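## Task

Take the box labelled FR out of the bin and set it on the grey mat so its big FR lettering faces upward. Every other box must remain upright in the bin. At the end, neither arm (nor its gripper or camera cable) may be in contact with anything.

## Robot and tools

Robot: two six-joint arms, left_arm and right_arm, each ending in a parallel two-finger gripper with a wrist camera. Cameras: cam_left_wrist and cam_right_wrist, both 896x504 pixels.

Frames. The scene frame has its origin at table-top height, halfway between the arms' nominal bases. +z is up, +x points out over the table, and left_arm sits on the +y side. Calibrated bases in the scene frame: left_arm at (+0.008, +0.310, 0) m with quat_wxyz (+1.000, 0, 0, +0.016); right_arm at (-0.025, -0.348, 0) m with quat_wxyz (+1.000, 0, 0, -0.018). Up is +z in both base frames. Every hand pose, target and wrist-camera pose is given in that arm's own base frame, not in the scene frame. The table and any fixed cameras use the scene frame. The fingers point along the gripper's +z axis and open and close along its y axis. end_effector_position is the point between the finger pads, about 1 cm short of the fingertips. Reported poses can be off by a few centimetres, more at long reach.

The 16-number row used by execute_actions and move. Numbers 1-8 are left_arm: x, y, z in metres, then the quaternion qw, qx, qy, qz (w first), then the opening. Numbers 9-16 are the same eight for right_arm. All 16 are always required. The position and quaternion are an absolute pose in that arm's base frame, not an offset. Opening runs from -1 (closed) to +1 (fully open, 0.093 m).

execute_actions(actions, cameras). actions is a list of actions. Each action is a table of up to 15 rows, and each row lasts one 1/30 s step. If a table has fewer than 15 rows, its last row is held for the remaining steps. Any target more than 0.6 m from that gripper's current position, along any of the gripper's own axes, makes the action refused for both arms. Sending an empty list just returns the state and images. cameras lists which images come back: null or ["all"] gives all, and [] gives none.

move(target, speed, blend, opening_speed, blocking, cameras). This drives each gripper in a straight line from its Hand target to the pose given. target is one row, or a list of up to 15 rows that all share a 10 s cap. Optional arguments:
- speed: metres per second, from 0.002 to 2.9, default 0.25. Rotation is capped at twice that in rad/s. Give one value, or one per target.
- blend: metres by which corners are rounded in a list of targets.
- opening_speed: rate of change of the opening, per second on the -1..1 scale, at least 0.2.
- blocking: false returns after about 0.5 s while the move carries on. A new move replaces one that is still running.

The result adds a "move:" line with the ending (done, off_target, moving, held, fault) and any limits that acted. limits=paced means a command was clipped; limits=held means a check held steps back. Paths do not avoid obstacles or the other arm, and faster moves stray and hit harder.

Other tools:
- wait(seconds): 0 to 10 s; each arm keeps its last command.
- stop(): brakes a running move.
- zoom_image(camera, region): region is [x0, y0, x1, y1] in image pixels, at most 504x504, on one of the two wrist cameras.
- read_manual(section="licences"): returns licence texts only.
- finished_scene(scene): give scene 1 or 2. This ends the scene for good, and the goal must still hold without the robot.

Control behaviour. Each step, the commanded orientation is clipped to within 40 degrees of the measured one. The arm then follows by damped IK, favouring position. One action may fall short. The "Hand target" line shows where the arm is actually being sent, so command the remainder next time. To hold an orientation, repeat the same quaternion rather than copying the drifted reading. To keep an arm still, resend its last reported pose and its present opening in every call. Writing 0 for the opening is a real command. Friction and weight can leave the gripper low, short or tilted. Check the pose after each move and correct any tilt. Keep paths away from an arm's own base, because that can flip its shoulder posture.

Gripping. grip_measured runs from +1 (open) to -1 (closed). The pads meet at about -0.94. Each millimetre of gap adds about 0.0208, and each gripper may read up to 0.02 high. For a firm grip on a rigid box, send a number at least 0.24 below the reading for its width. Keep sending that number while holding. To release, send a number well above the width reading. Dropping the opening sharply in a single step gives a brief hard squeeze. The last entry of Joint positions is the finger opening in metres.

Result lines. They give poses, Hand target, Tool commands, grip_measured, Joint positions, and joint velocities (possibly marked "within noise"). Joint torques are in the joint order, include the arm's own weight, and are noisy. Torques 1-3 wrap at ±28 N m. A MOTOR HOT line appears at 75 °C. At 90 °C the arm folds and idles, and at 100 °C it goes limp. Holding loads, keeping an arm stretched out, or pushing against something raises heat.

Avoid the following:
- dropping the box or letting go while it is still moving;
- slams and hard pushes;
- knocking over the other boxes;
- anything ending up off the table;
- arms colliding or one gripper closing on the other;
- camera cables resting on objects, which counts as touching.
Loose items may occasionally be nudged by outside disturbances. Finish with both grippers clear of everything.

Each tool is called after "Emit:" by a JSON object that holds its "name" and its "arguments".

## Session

Emit:
{"name": "execute_actions", "arguments": {"actions": []}}

Scene clock: 0.00 s.
left_arm: end_effector_position=(+0.3590, -0.0783, +0.1647) grip_measured=+1.000 end_effector_quat_wxyz=(+0.303, -0.123, +0.943, -0.065) | right_arm: end_effector_position=(+0.2326, +0.0852, +0.2444) grip_measured=+1.000 end_effector_quat_wxyz=(+0.416, +0.180, +0.857, +0.245)
Joint positions: left_arm=[-0.264 1.397 1.107 -0.659 -0.107 -0.489 0.093] | right_arm=[0.386 0.656 0.82 -0.727 0.052 0.771 0.093]
Joint velocities: within noise
Joint torques (N m): no reading
Heat: left arm: 22 °C; right arm: 21 °C.
Hand target: left_arm +0.3592, -0.0783, +0.1679; +0.306, -0.123, +0.942, -0.066 | right_arm +0.2323, +0.0851, +0.2467; +0.417, +0.180, +0.856, +0.246
Tool commands: left_gripper/opening=+1.0 right_gripper/opening=+1.0

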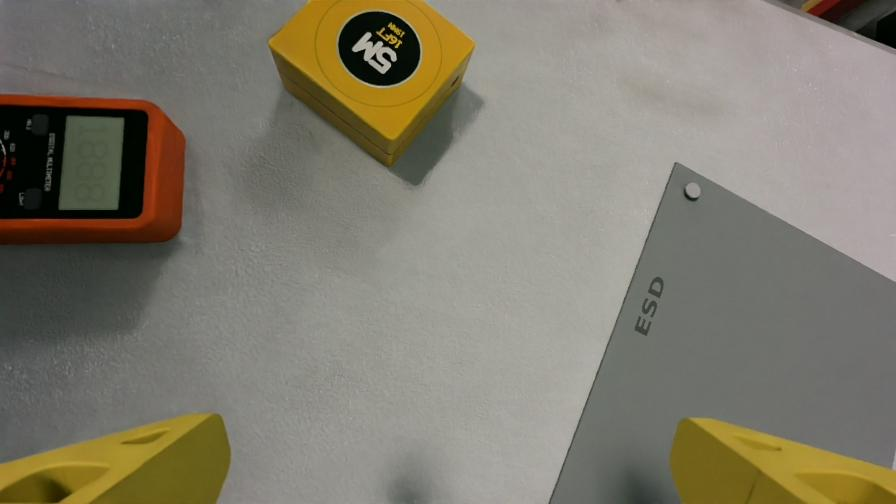

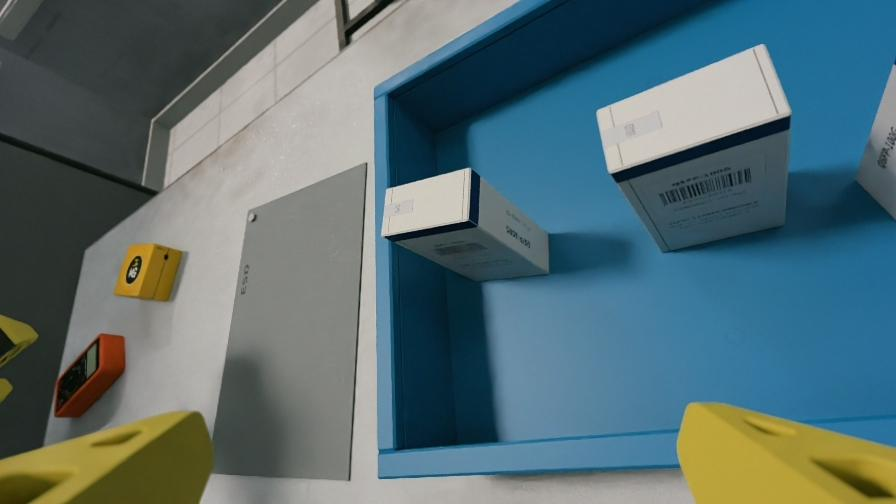

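Emit:
{"name": "move", "arguments": {"target": [0.25,0.05,0.22,0.303,-0.123,0.943,-0.065,1,0.25,-0.02,0.36,0.38,0,0.925,0,1]}}

Scene clock: 6.57 s.
left_arm: end_effector_position=(+0.2505, +0.0500, +0.2107) grip_measured=+1.000 end_effector_quat_wxyz=(+0.294, -0.127, +0.945, -0.065) | right_arm: end_effector_position=(+0.2496, -0.0213, +0.3576) grip_measured=+1.000 end_effector_quat_wxyz=(+0.382, +0.006, +0.924, -0.005)
Joint positions: left_arm=[0.361 1.027 1.075 -1.055 0.25 0.021 0.093] | right_arm=[-0.145 1.111 1.663 -1.343 -0.089 -0.095 0.093]
Joint velocities: within noise
Joint torques (N m): left_arm=[-0.06 -3.38 9.1 1.45 0.27 0.19] | right_arm=[-0.8 -0.79 7.17 1.57 -0.15 -0.17]
Heat: left arm: 23 °C; right arm: 21 °C.
Hand target: left_arm +0.2500, +0.0500, +0.2198; +0.303, -0.123, +0.943, -0.065 | right_arm +0.2500, -0.0200, +0.3600; +0.380, +0.000, +0.925, +0.000
Off the commanded pose: left_arm 0.009 m, 1 deg | right_arm 0.003 m, 1 deg.
move: done

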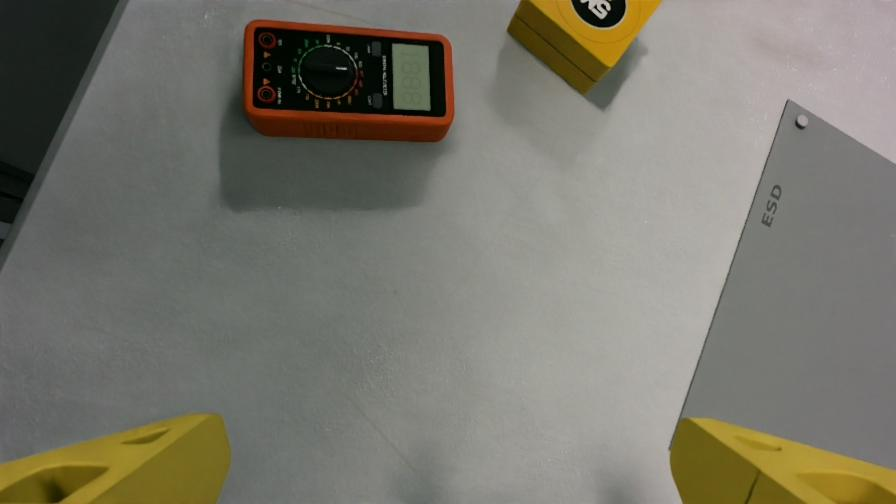

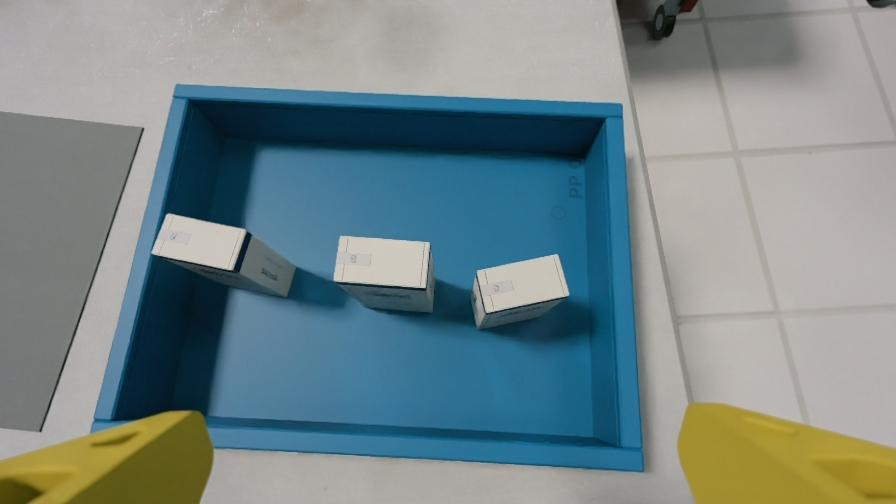

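Emit:
{"name": "move", "arguments": {"target": [0.25,0.05,0.22,0.303,-0.123,0.943,-0.065,1,0.42,0.05,0.22,0.1564,0,0.9877,0,1], "cameras": ["cam_right_wrist"]}}

Scene clock: 11.63 s.
left_arm: end_effector_position=(+0.2504, +0.0499, +0.2107) grip_measured=+1.000 end_effector_quat_wxyz=(+0.294, -0.127, +0.945, -0.065) | right_arm: end_effector_position=(+0.4176, +0.0509, +0.2209) grip_measured=+1.000 end_effector_quat_wxyz=(+0.159, -0.006, +0.987, +0.007)
Joint positions: left_arm=[0.361 1.027 1.075 -1.056 0.251 0.022 0.093] | right_arm=[0.132 1.913 2.032 -1.371 0.027 0.116 0.093]
Joint velocities: within noise
Joint torques (N m): left_arm=[-0.08 -3.4 9.11 1.45 0.26 0.17] | right_arm=[-0.14 -8.09 8.08 0.8 0.29 0.05]
Heat: left arm: 24 °C; right arm: 22 °C.
Hand target: left_arm +0.2500, +0.0500, +0.2198; +0.303, -0.123, +0.943, -0.065 | right_arm +0.4200, +0.0500, +0.2199; +0.157, +0.000, +0.988, +0.000
Off the commanded pose: left_arm 0.009 m, 1 deg | right_arm 0.003 m, 1 deg.
move: done
Images, in order (width x height): cam_right_wrist 896x504.

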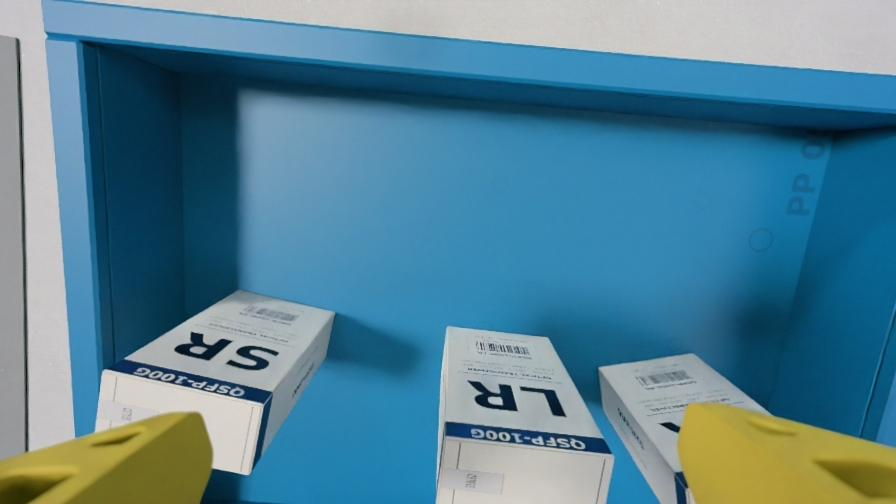

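Emit:
{"name": "move", "arguments": {"target": [0.25,0.05,0.22,0.303,-0.123,0.943,-0.065,1,0.345,-0.079,0.2,0.0174,-0.0785,0.9967,0.0014,1], "cameras": ["cam_right_wrist"]}}

Scene clock: 19.97 s.
left_arm: end_effector_position=(+0.2504, +0.0498, +0.2107) grip_measured=+1.000 end_effector_quat_wxyz=(+0.294, -0.127, +0.945, -0.066) | right_arm: end_effector_position=(+0.3513, -0.0833, +0.1873) grip_measured=+1.000 end_effector_quat_wxyz=(+0.025, -0.071, +0.997, -0.007)
Joint positions: left_arm=[0.361 1.027 1.075 -1.056 0.251 0.022 0.093] | right_arm=[-0.233 1.899 1.923 -1.543 -0.001 -0.375 0.093]
Joint velocities: within noise
Joint torques (N m): left_arm=[-0.08 -3.41 9.09 1.45 0.27 0.17] | right_arm=[-0.27 -12.34 5.5 0.27 -0.09 -0.19]
Heat: left arm: 25 °C; right arm: 23 °C.
Hand target: left_arm +0.2500, +0.0500, +0.2199; +0.303, -0.123, +0.943, -0.065 | right_arm +0.3450, -0.0791, +0.1991; +0.038, -0.078, +0.996, -0.005
Off the commanded pose: left_arm 0.009 m, 1 deg | right_arm 0.015 m, 2 deg.
joint sent to its limit (right arm) — joint 4 (wrist pitch), lower limit. The joint targets still meet the commanded pose.
move: off_target (right_arm)
Images, in order (width x height): cam_right_wrist 896x504.

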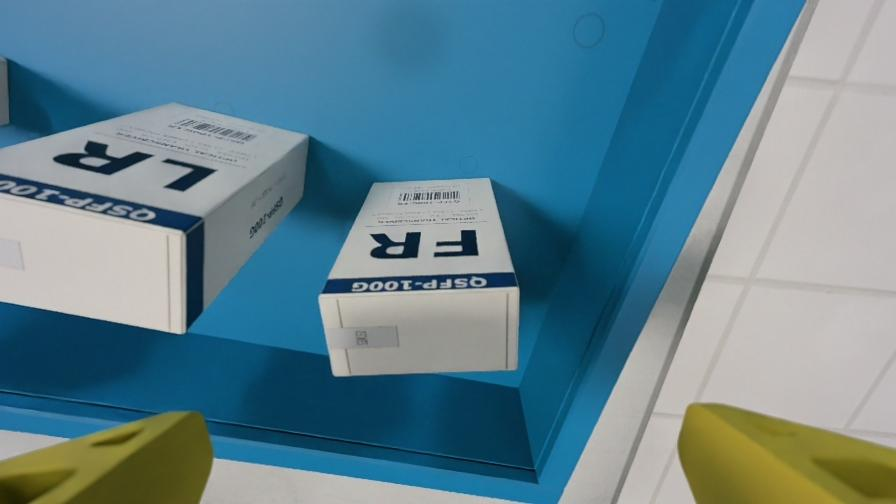

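Emit:
{"name": "move", "arguments": {"target": [0.25,0.05,0.22,0.303,-0.123,0.943,-0.065,1,0.333,-0.074,0.145,0.0174,-0.0785,0.9967,0.0014,1], "cameras": ["cam_right_wrist"]}}

Scene clock: 39.80 s.
left_arm: end_effector_position=(+0.2503, +0.0498, +0.2106) grip_measured=+1.000 end_effector_quat_wxyz=(+0.293, -0.127, +0.945, -0.066) | right_arm: end_effector_position=(+0.3318, -0.0779, +0.1343) grip_measured=+1.000 end_effector_quat_wxyz=(-0.006, -0.072, +0.997, +0.002)
Joint positions: left_arm=[0.361 1.027 1.075 -1.056 0.251 0.022 0.093] | right_arm=[-0.231 1.846 1.642 -1.379 -0.001 -0.376 0.093]
Joint velocities: within noise
Joint torques (N m): left_arm=[-0.06 -3.41 9.1 1.45 0.27 0.16] | right_arm=[0.14 -11.84 5.61 0.32 -0.1 -0.12]
Heat: left arm: 28 °C; right arm: 25 °C.
Hand target: left_arm +0.2499, +0.0500, +0.2198; +0.303, -0.123, +0.943, -0.065 | right_arm +0.3329, -0.0740, +0.1449; +0.017, -0.079, +0.997, +0.001
Off the commanded pose: left_arm 0.009 m, 1 deg | right_arm 0.011 m, 3 deg.
move: off_target (right_arm)
Images, in order (width x height): cam_right_wrist 896x504.

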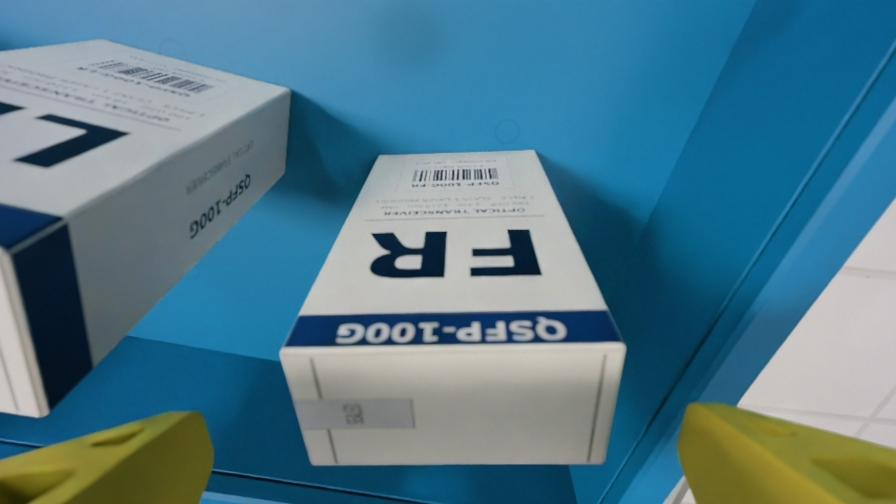

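Emit:
{"name": "move", "arguments": {"target": [0.25,0.05,0.22,0.303,-0.123,0.943,-0.065,1,0.336,-0.0755,0.101,0.0174,-0.0785,0.9967,0.0014,1], "cameras": ["cam_right_wrist"], "speed": 0.1}}

Scene clock: 46.50 s.
left_arm: end_effector_position=(+0.2503, +0.0498, +0.2106) grip_measured=+1.000 end_effector_quat_wxyz=(+0.293, -0.127, +0.945, -0.066) | right_arm: end_effector_position=(+0.3334, -0.0782, +0.0962) grip_measured=+1.000 end_effector_quat_wxyz=(+0.002, -0.072, +0.997, +0.000)
Joint positions: left_arm=[0.361 1.027 1.075 -1.056 0.251 0.022 0.093] | right_arm=[-0.231 1.844 1.488 -1.212 -0.001 -0.376 0.093]
Joint velocities: within noise
Joint torques (N m): left_arm=[-0.06 -3.38 9.11 1.45 0.26 0.17] | right_arm=[-0.13 -10.25 5.56 0.4 -0.1 -0.15]
Heat: left arm: 28 °C; right arm: 28 °C.
Hand target: left_arm +0.2499, +0.0500, +0.2198; +0.303, -0.123, +0.943, -0.065 | right_arm +0.3360, -0.0755, +0.1011; +0.017, -0.079, +0.997, +0.001
Off the commanded pose: left_arm 0.009 m, 1 deg | right_arm 0.006 m, 2 deg.
move: done
Images, in order (width x height): cam_right_wrist 896x504.

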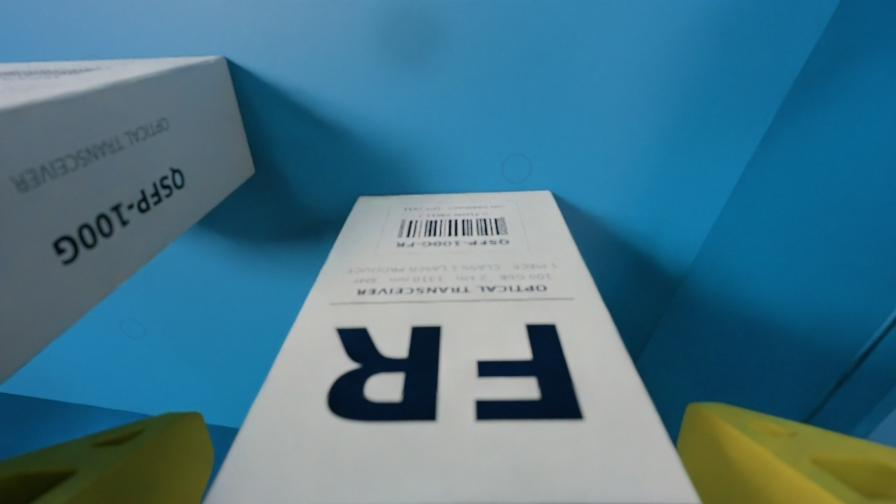

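Emit:
{"name": "move", "arguments": {"target": [0.25,0.05,0.22,0.303,-0.123,0.943,-0.065,1,0.336,-0.0755,0.098,0.0174,-0.0785,0.9967,0.0014,0.1], "cameras": ["cam_right_wrist"], "opening_speed": 0.7}}

Scene clock: 52.70 s.
left_arm: end_effector_position=(+0.2503, +0.0498, +0.2106) grip_measured=+1.000 end_effector_quat_wxyz=(+0.293, -0.127, +0.945, -0.066) | right_arm: end_effector_position=(+0.3342, -0.0784, +0.0935) grip_measured=+0.171 end_effector_quat_wxyz=(+0.004, -0.072, +0.997, -0.001)
Joint positions: left_arm=[0.361 1.027 1.075 -1.056 0.251 0.022 0.093] | right_arm=[-0.231 1.844 1.477 -1.197 -0.001 -0.376 0.053]
Joint velocities: within noise
Joint torques (N m): left_arm=[-0.09 -3.4 9.1 1.46 0.27 0.17] | right_arm=[-0.01 -10.24 5.5 0.38 -0.09 -0.13]
Heat: left arm: 29 °C; right arm: 27 °C.
Hand target: left_arm +0.2500, +0.0500, +0.2198; +0.303, -0.123, +0.943, -0.065 | right_arm +0.3360, -0.0755, +0.0980; +0.017, -0.079, +0.997, +0.001
Off the commanded pose: left_arm 0.009 m, 1 deg | right_arm 0.006 m, 2 deg.
move: done
Images, in order (width x height): cam_right_wrist 896x504.

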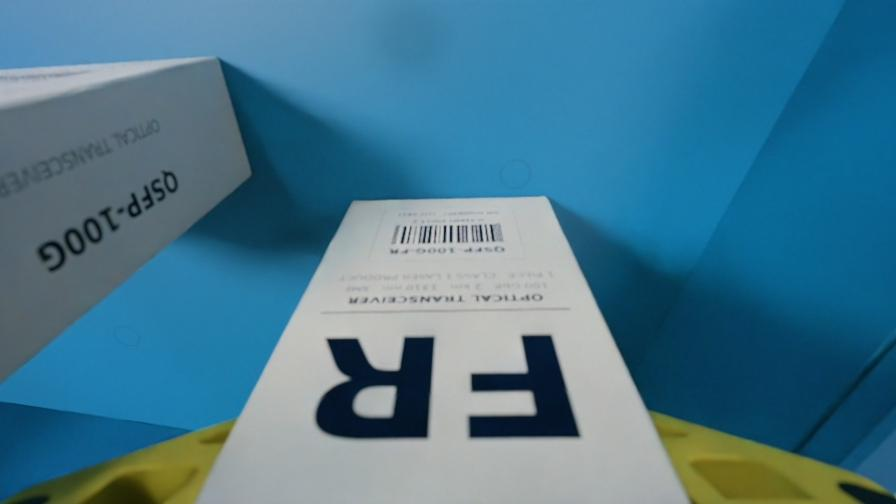

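Emit:
{"name": "move", "arguments": {"target": [[0.25,0.05,0.22,0.303,-0.123,0.943,-0.065,1,0.33,-0.076,0.24,0.13,-0.0779,0.9885,0.01,0.1],[0.25,0.05,0.22,0.303,-0.123,0.943,-0.065,1,0.345,0.36,0.25,0.1736,0,0.9848,0,0.1]], "blend": 0.03, "speed": 0.2}}

Scene clock: 65.03 s.
left_arm: end_effector_position=(+0.2503, +0.0498, +0.2106) grip_measured=+1.000 end_effector_quat_wxyz=(+0.293, -0.127, +0.945, -0.066) | right_arm: end_effector_position=(+0.3387, +0.3598, +0.2538) grip_measured=+0.156 end_effector_quat_wxyz=(+0.238, -0.022, +0.968, +0.079)
Joint positions: left_arm=[0.361 1.027 1.075 -1.056 0.251 0.022 0.093] | right_arm=[0.904 2.281 2.699 -1.55 0.261 0.8 0.053]
Joint velocities: within noise
Joint torques (N m): left_arm=[-0.08 -3.41 9.11 1.46 0.27 0.17] | right_arm=[-0.7 -9.77 7.43 1.07 0.48 0.07]
Heat: left arm: 30 °C; right arm: 28 °C.
Hand target: left_arm +0.2500, +0.0500, +0.2199; +0.303, -0.123, +0.943, -0.065 | right_arm +0.3447, +0.3595, +0.2495; +0.243, -0.012, +0.967, +0.071
Off the commanded pose: left_arm 0.009 m, 1 deg | right_arm 0.007 m, 12 deg.
joint sent to its limit (right arm) — joint 4 (wrist pitch), lower limit. The joint targets are off in orientation, not in position.
move: off_target (right_arm)

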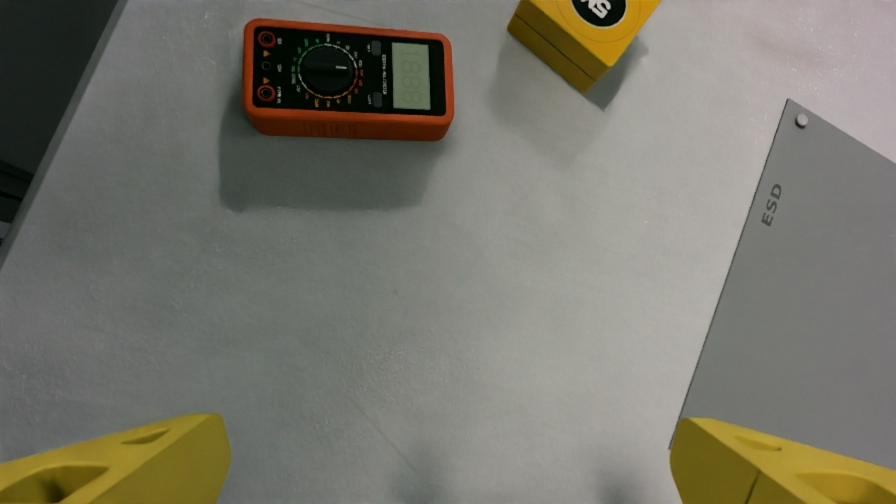

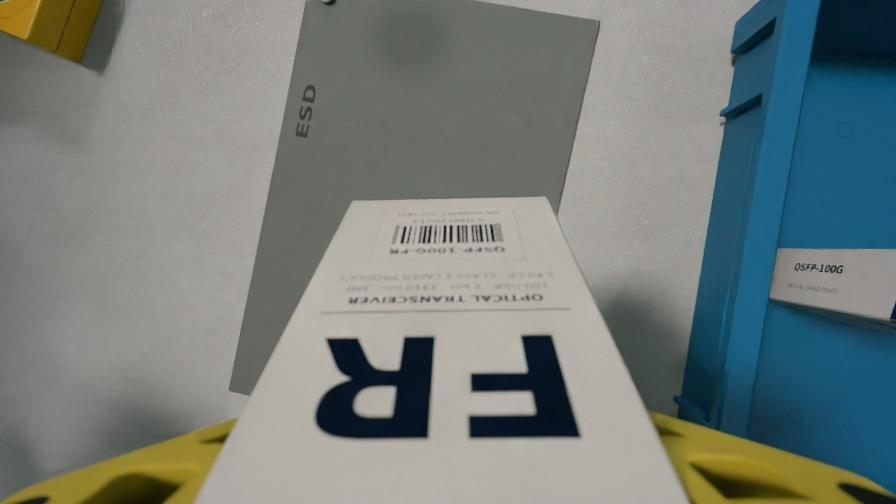

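Emit:
{"name": "move", "arguments": {"target": [[0.25,0.05,0.22,0.303,-0.123,0.943,-0.065,1,0.365,0.42,0.2,0.5373,0,0.8434,0,0.1],[0.25,0.05,0.22,0.303,-0.123,0.943,-0.065,1,0.37,0.425,0.095,0.5373,0,0.8434,0,0.1]], "speed": 0.2}}

Scene clock: 78.13 s.
left_arm: end_effector_position=(+0.2503, +0.0498, +0.2106) grip_measured=+1.000 end_effector_quat_wxyz=(+0.293, -0.127, +0.945, -0.066) | right_arm: end_effector_position=(+0.3670, +0.4266, +0.1014) grip_measured=+0.156 end_effector_quat_wxyz=(+0.531, -0.001, +0.847, +0.009)
Joint positions: left_arm=[0.361 1.027 1.075 -1.056 0.251 0.022 0.093] | right_arm=[1.101 2.26 1.658 -0.197 0.919 0.701 0.053]
Joint velocities: within noise
Joint torques (N m): left_arm=[-0.08 -3.38 9.1 1.46 0.26 0.17] | right_arm=[-0.65 -11.11 6.54 1.63 0.8 -0.13]
Heat: left arm: 30 °C; right arm: 29 °C.
Hand target: left_arm +0.2500, +0.0500, +0.2199; +0.303, -0.123, +0.943, -0.065 | right_arm +0.3699, +0.4248, +0.0951; +0.537, +0.000, +0.844, +0.000
Off the commanded pose: left_arm 0.009 m, 1 deg | right_arm 0.007 m, 1 deg.
move: done

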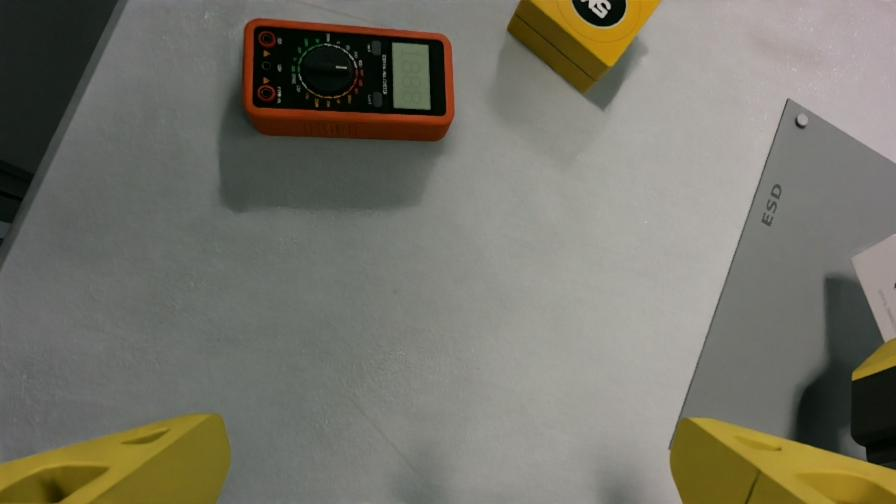

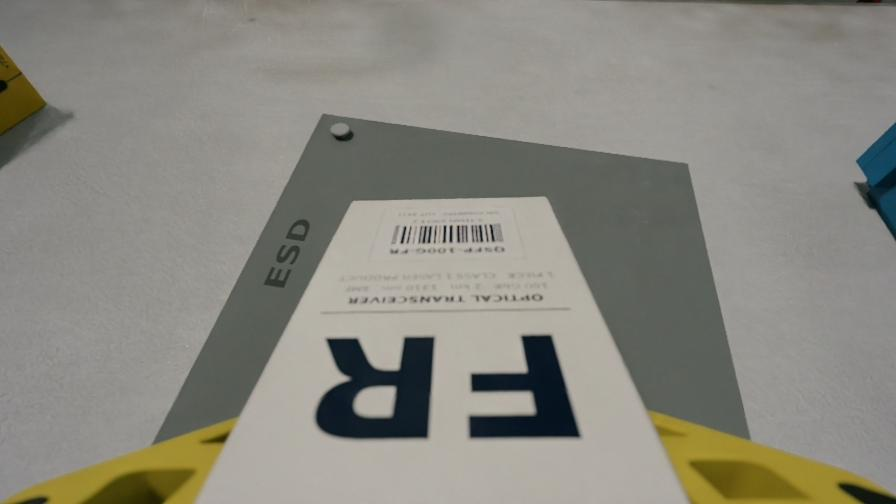

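Emit:
{"name": "move", "arguments": {"target": [[0.25,0.05,0.22,0.303,-0.123,0.943,-0.065,1,0.372,0.423,0.055,0.5373,0,0.8434,0,0.1]], "speed": 0.06}}

Scene clock: 85.73 s.
left_arm: end_effector_position=(+0.2503, +0.0498, +0.2106) grip_measured=+1.000 end_effector_quat_wxyz=(+0.293, -0.127, +0.945, -0.066) | right_arm: end_effector_position=(+0.3691, +0.4267, +0.0706) grip_measured=+0.156 end_effector_quat_wxyz=(+0.537, +0.003, +0.844, +0.014)
Joint positions: left_arm=[0.361 1.027 1.075 -1.056 0.251 0.022 0.093] | right_arm=[1.098 2.311 1.599 -0.064 0.922 0.694 0.053]
Joint velocities: within noise
Joint torques (N m): left_arm=[-0.06 -3.38 9.1 1.46 0.27 0.17] | right_arm=[-0.77 -10.11 6.08 1.67 0.71 -0.16]
Heat: left arm: 31 °C; right arm: 31 °C.
Hand target: left_arm +0.2500, +0.0500, +0.2199; +0.303, -0.123, +0.943, -0.065 | right_arm +0.3716, +0.4226, +0.0552; +0.537, +0.000, +0.844, +0.000
Off the commanded pose: left_arm 0.009 m, 1 deg | right_arm 0.016 m, 2 deg.
move: off_target (right_arm)

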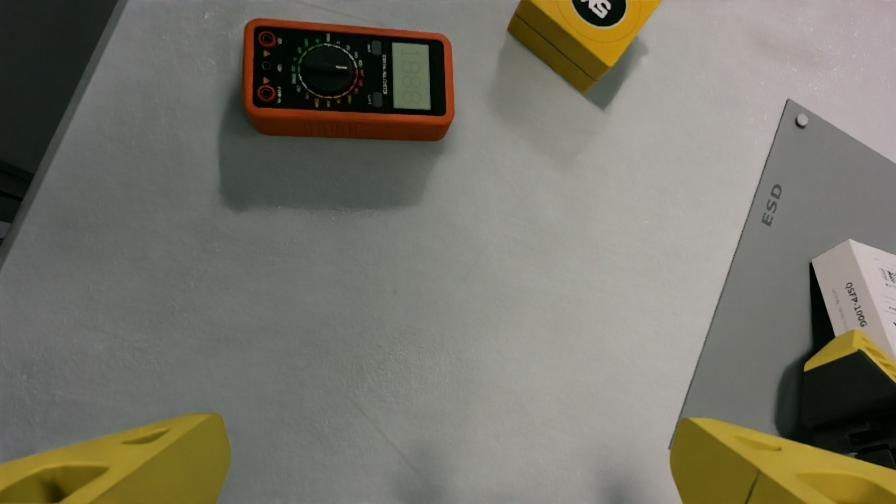

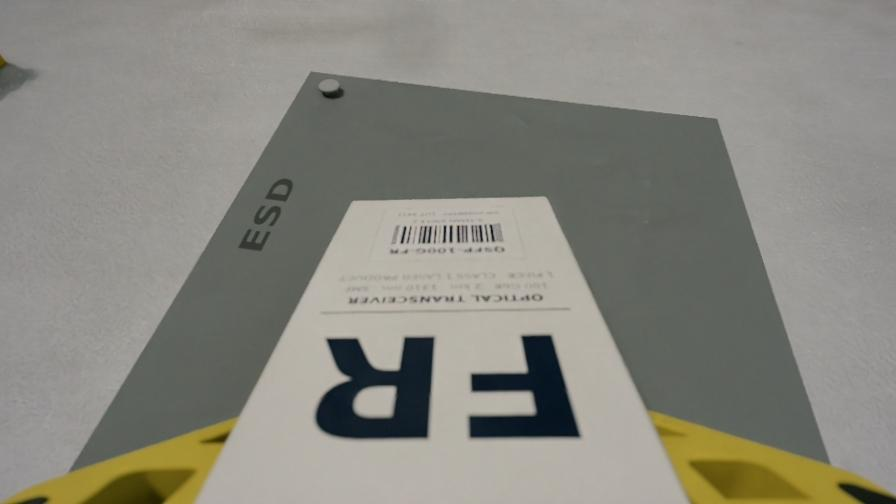

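Emit:
{"name": "move", "arguments": {"target": [[0.25,0.05,0.22,0.303,-0.123,0.943,-0.065,1,0.372,0.422,0.04,0.5373,0,0.8434,0,0.26]], "speed": 0.05}}

Scene clock: 89.63 s.
left_arm: end_effector_position=(+0.2503, +0.0498, +0.2106) grip_measured=+1.000 end_effector_quat_wxyz=(+0.293, -0.127, +0.945, -0.066) | right_arm: end_effector_position=(+0.3709, +0.4274, +0.0649) grip_measured=+0.263 end_effector_quat_wxyz=(+0.546, +0.013, +0.837, +0.021)
Joint positions: left_arm=[0.361 1.027 1.075 -1.056 0.251 0.022 0.093] | right_arm=[1.098 2.327 1.58 0.001 0.935 0.693 0.058]
Joint velocities: within noise
Joint torques (N m): left_arm=[-0.08 -3.38 9.1 1.46 0.27 0.17] | right_arm=[-0.92 -9.5 5.67 1.55 0.52 -0.15]
Heat: left arm: 31 °C; right arm: 31 °C.
Hand target: left_arm +0.2500, +0.0500, +0.2199; +0.303, -0.123, +0.943, -0.065 | right_arm +0.3714, +0.4212, +0.0405; +0.537, +0.000, +0.844, +0.000
Off the commanded pose: left_arm 0.009 m, 1 deg | right_arm 0.025 m, 3 deg.
move: off_target (right_arm)

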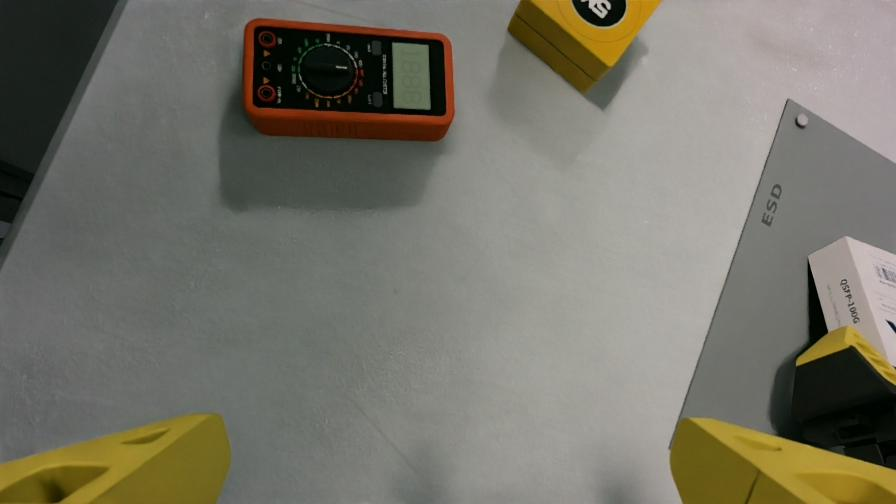

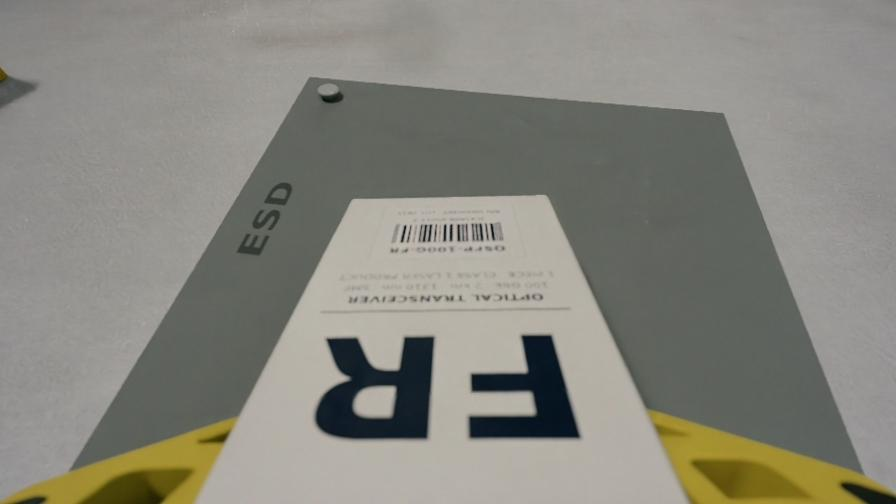

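Emit:
{"name": "move", "arguments": {"target": [[0.25,0.05,0.22,0.303,-0.123,0.943,-0.065,1,0.365,0.422,0.042,0.5373,0,0.8434,0,0.335]], "speed": 0.05, "opening_speed": 0.2}}

Scene clock: 93.63 s.
left_arm: end_effector_position=(+0.2503, +0.0498, +0.2106) grip_measured=+1.000 end_effector_quat_wxyz=(+0.293, -0.127, +0.945, -0.066) | right_arm: end_effector_position=(+0.3693, +0.4252, +0.0608) grip_measured=+0.333 end_effector_quat_wxyz=(+0.544, +0.010, +0.839, +0.017)
Joint positions: left_arm=[0.361 1.027 1.075 -1.056 0.251 0.022 0.093] | right_arm=[1.099 2.327 1.567 0.003 0.935 0.693 0.061]
Joint velocities: within noise
Joint torques (N m): left_arm=[-0.06 -3.38 9.09 1.46 0.27 0.17] | right_arm=[0.17 -10.4 5.7 1.38 0.65 0]
Heat: left arm: 31 °C; right arm: 31 °C.
Hand target: left_arm +0.2500, +0.0500, +0.2199; +0.303, -0.123, +0.943, -0.065 | right_arm +0.3648, +0.4217, +0.0424; +0.537, +0.000, +0.843, +0.000
Off the commanded pose: left_arm 0.009 m, 1 deg | right_arm 0.020 m, 2 deg.
move: off_target (right_arm)

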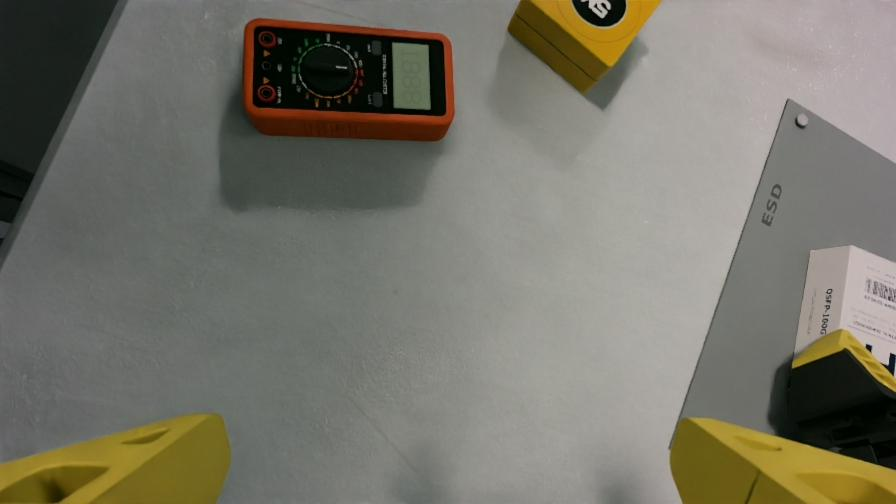

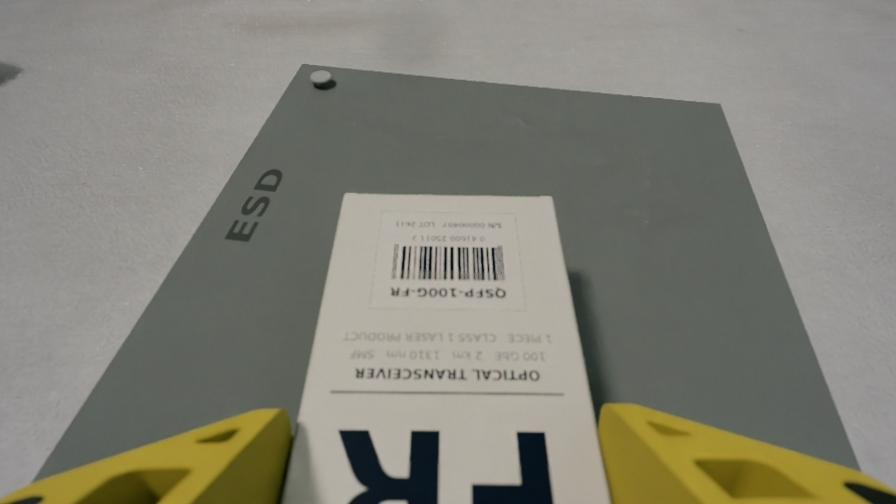

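Emit:
{"name": "zoom_image", "arguments": {"camera": "cam_left_wrist", "region": [740, 200, 896, 450]}}

Scaled by 2.016.

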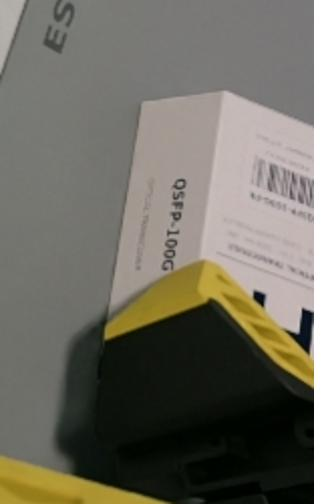

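Emit:
{"name": "move", "arguments": {"target": [[0.25,0.05,0.22,0.303,-0.123,0.943,-0.065,1,0.361,0.423,0.03,0.5373,0,0.8434,0,0.36]], "speed": 0.05, "opening_speed": 0.2}}

Emit:
{"name": "zoom_image", "arguments": {"camera": "cam_left_wrist", "region": [740, 200, 896, 450]}}

Scene clock: 99.43 s.
left_arm: end_effector_position=(+0.2503, +0.0498, +0.2106) grip_measured=+1.000 end_effector_quat_wxyz=(+0.293, -0.127, +0.945, -0.066) | right_arm: end_effector_position=(+0.3633, +0.4252, +0.0471) grip_measured=+0.358 end_effector_quat_wxyz=(+0.539, -0.001, +0.842, +0.010)
Joint positions: left_arm=[0.361 1.027 1.075 -1.056 0.251 0.022 0.093] | right_arm=[1.109 2.345 1.554 0.008 0.936 0.694 0.062]
Joint velocities: within noise
Joint torques (N m): left_arm=[-0.08 -3.4 9.1 1.46 0.26 0.17] | right_arm=[-0.02 -10.02 5.76 1.55 0.74 0.13]
Heat: left arm: 31 °C; right arm: 31 °C.
Hand target: left_arm +0.2500, +0.0500, +0.2199; +0.303, -0.123, +0.943, -0.065 | right_arm +0.3608, +0.4226, +0.0302; +0.537, +0.000, +0.843, +0.000
Off the commanded pose: left_arm 0.009 m, 1 deg | right_arm 0.017 m, 1 deg.
move: off_target (right_arm)

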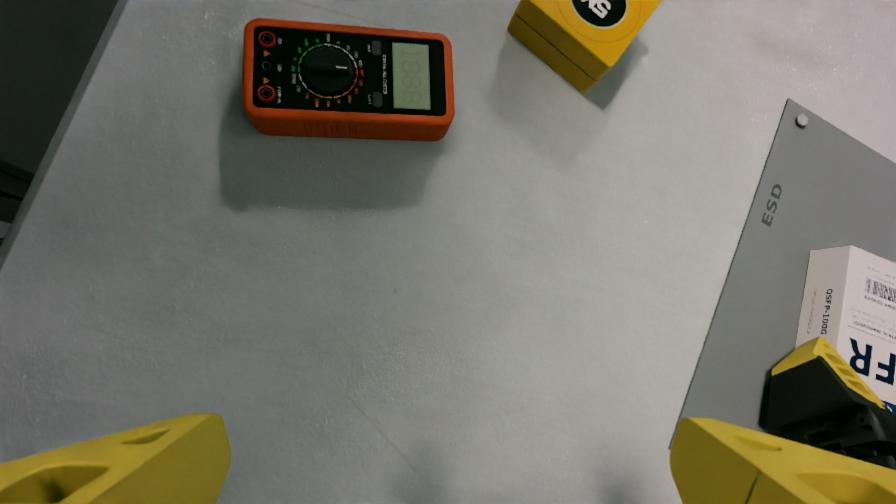

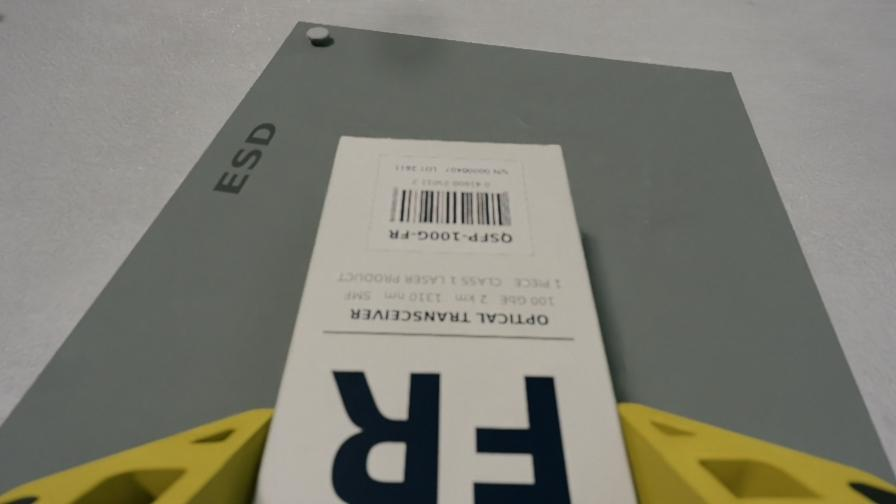

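Scaled by 2.016.

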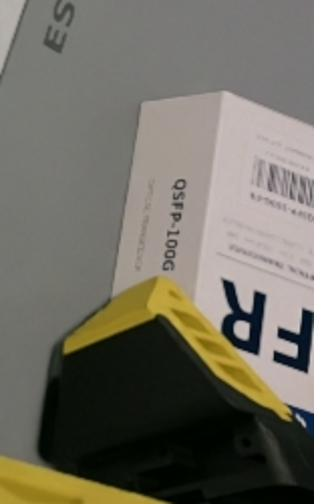

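Box is flat and didn't move; release and retreat.

Emit:
{"name": "move", "arguments": {"target": [[0.25,0.05,0.22,0.303,-0.123,0.943,-0.065,1,0.362,0.424,0.038,0.5373,0,0.8434,0,0.9],[0.25,0.05,0.22,0.303,-0.123,0.943,-0.065,1,0.34,0.424,0.08,0.5373,0,0.8434,0,0.9],[0.25,0.05,0.22,0.303,-0.123,0.943,-0.065,1,0.28,0.36,0.17,0.5373,0,0.8434,0,0.9]], "speed": 0.1, "opening_speed": 0.8}}

Scene clock: 107.20 s.
left_arm: end_effector_position=(+0.2503, +0.0498, +0.2106) grip_measured=+1.000 end_effector_quat_wxyz=(+0.293, -0.127, +0.945, -0.066) | right_arm: end_effector_position=(+0.2826, +0.3653, +0.1562) grip_measured=+0.898 end_effector_quat_wxyz=(+0.530, -0.012, +0.848, -0.009)
Joint positions: left_arm=[0.361 1.027 1.075 -1.056 0.251 0.022 0.093] | right_arm=[1.226 1.898 1.366 -0.436 1.01 0.857 0.088]
Joint velocities: within noise
Joint torques (N m): left_arm=[-0.08 -3.41 9.1 1.46 0.26 0.17] | right_arm=[-0.02 -12.7 6.05 1.1 0.83 0.1]
Heat: left arm: 32 °C; right arm: 34 °C.
Hand target: left_arm +0.2500, +0.0500, +0.2199; +0.303, -0.123, +0.943, -0.065 | right_arm +0.2803, +0.3602, +0.1697; +0.537, +0.000, +0.843, +0.000
Off the commanded pose: left_arm 0.009 m, 1 deg | right_arm 0.015 m, 2 deg.
move: off_target (right_arm)

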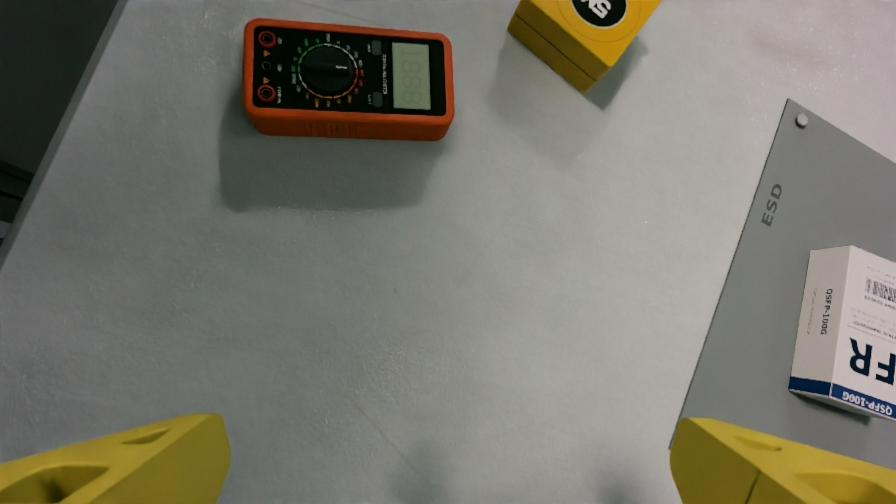

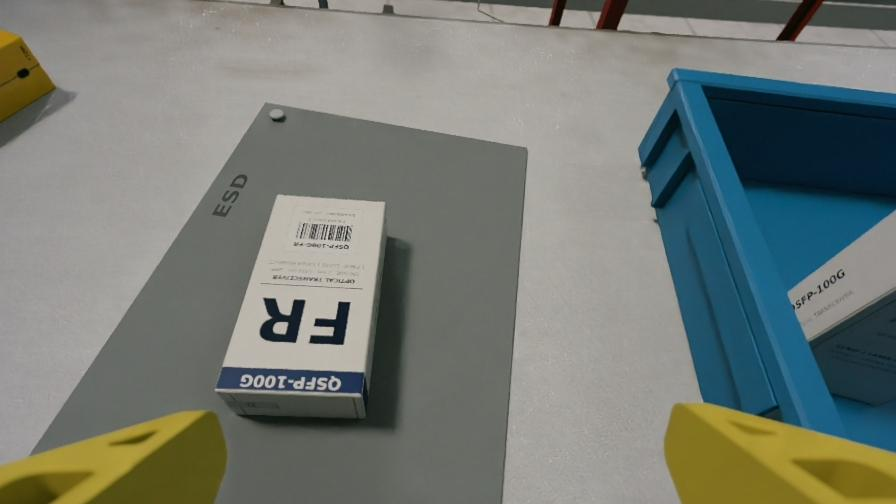

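Emit:
{"name": "finished_scene", "arguments": {"scene": 2}}

The scene is finished: the task was done.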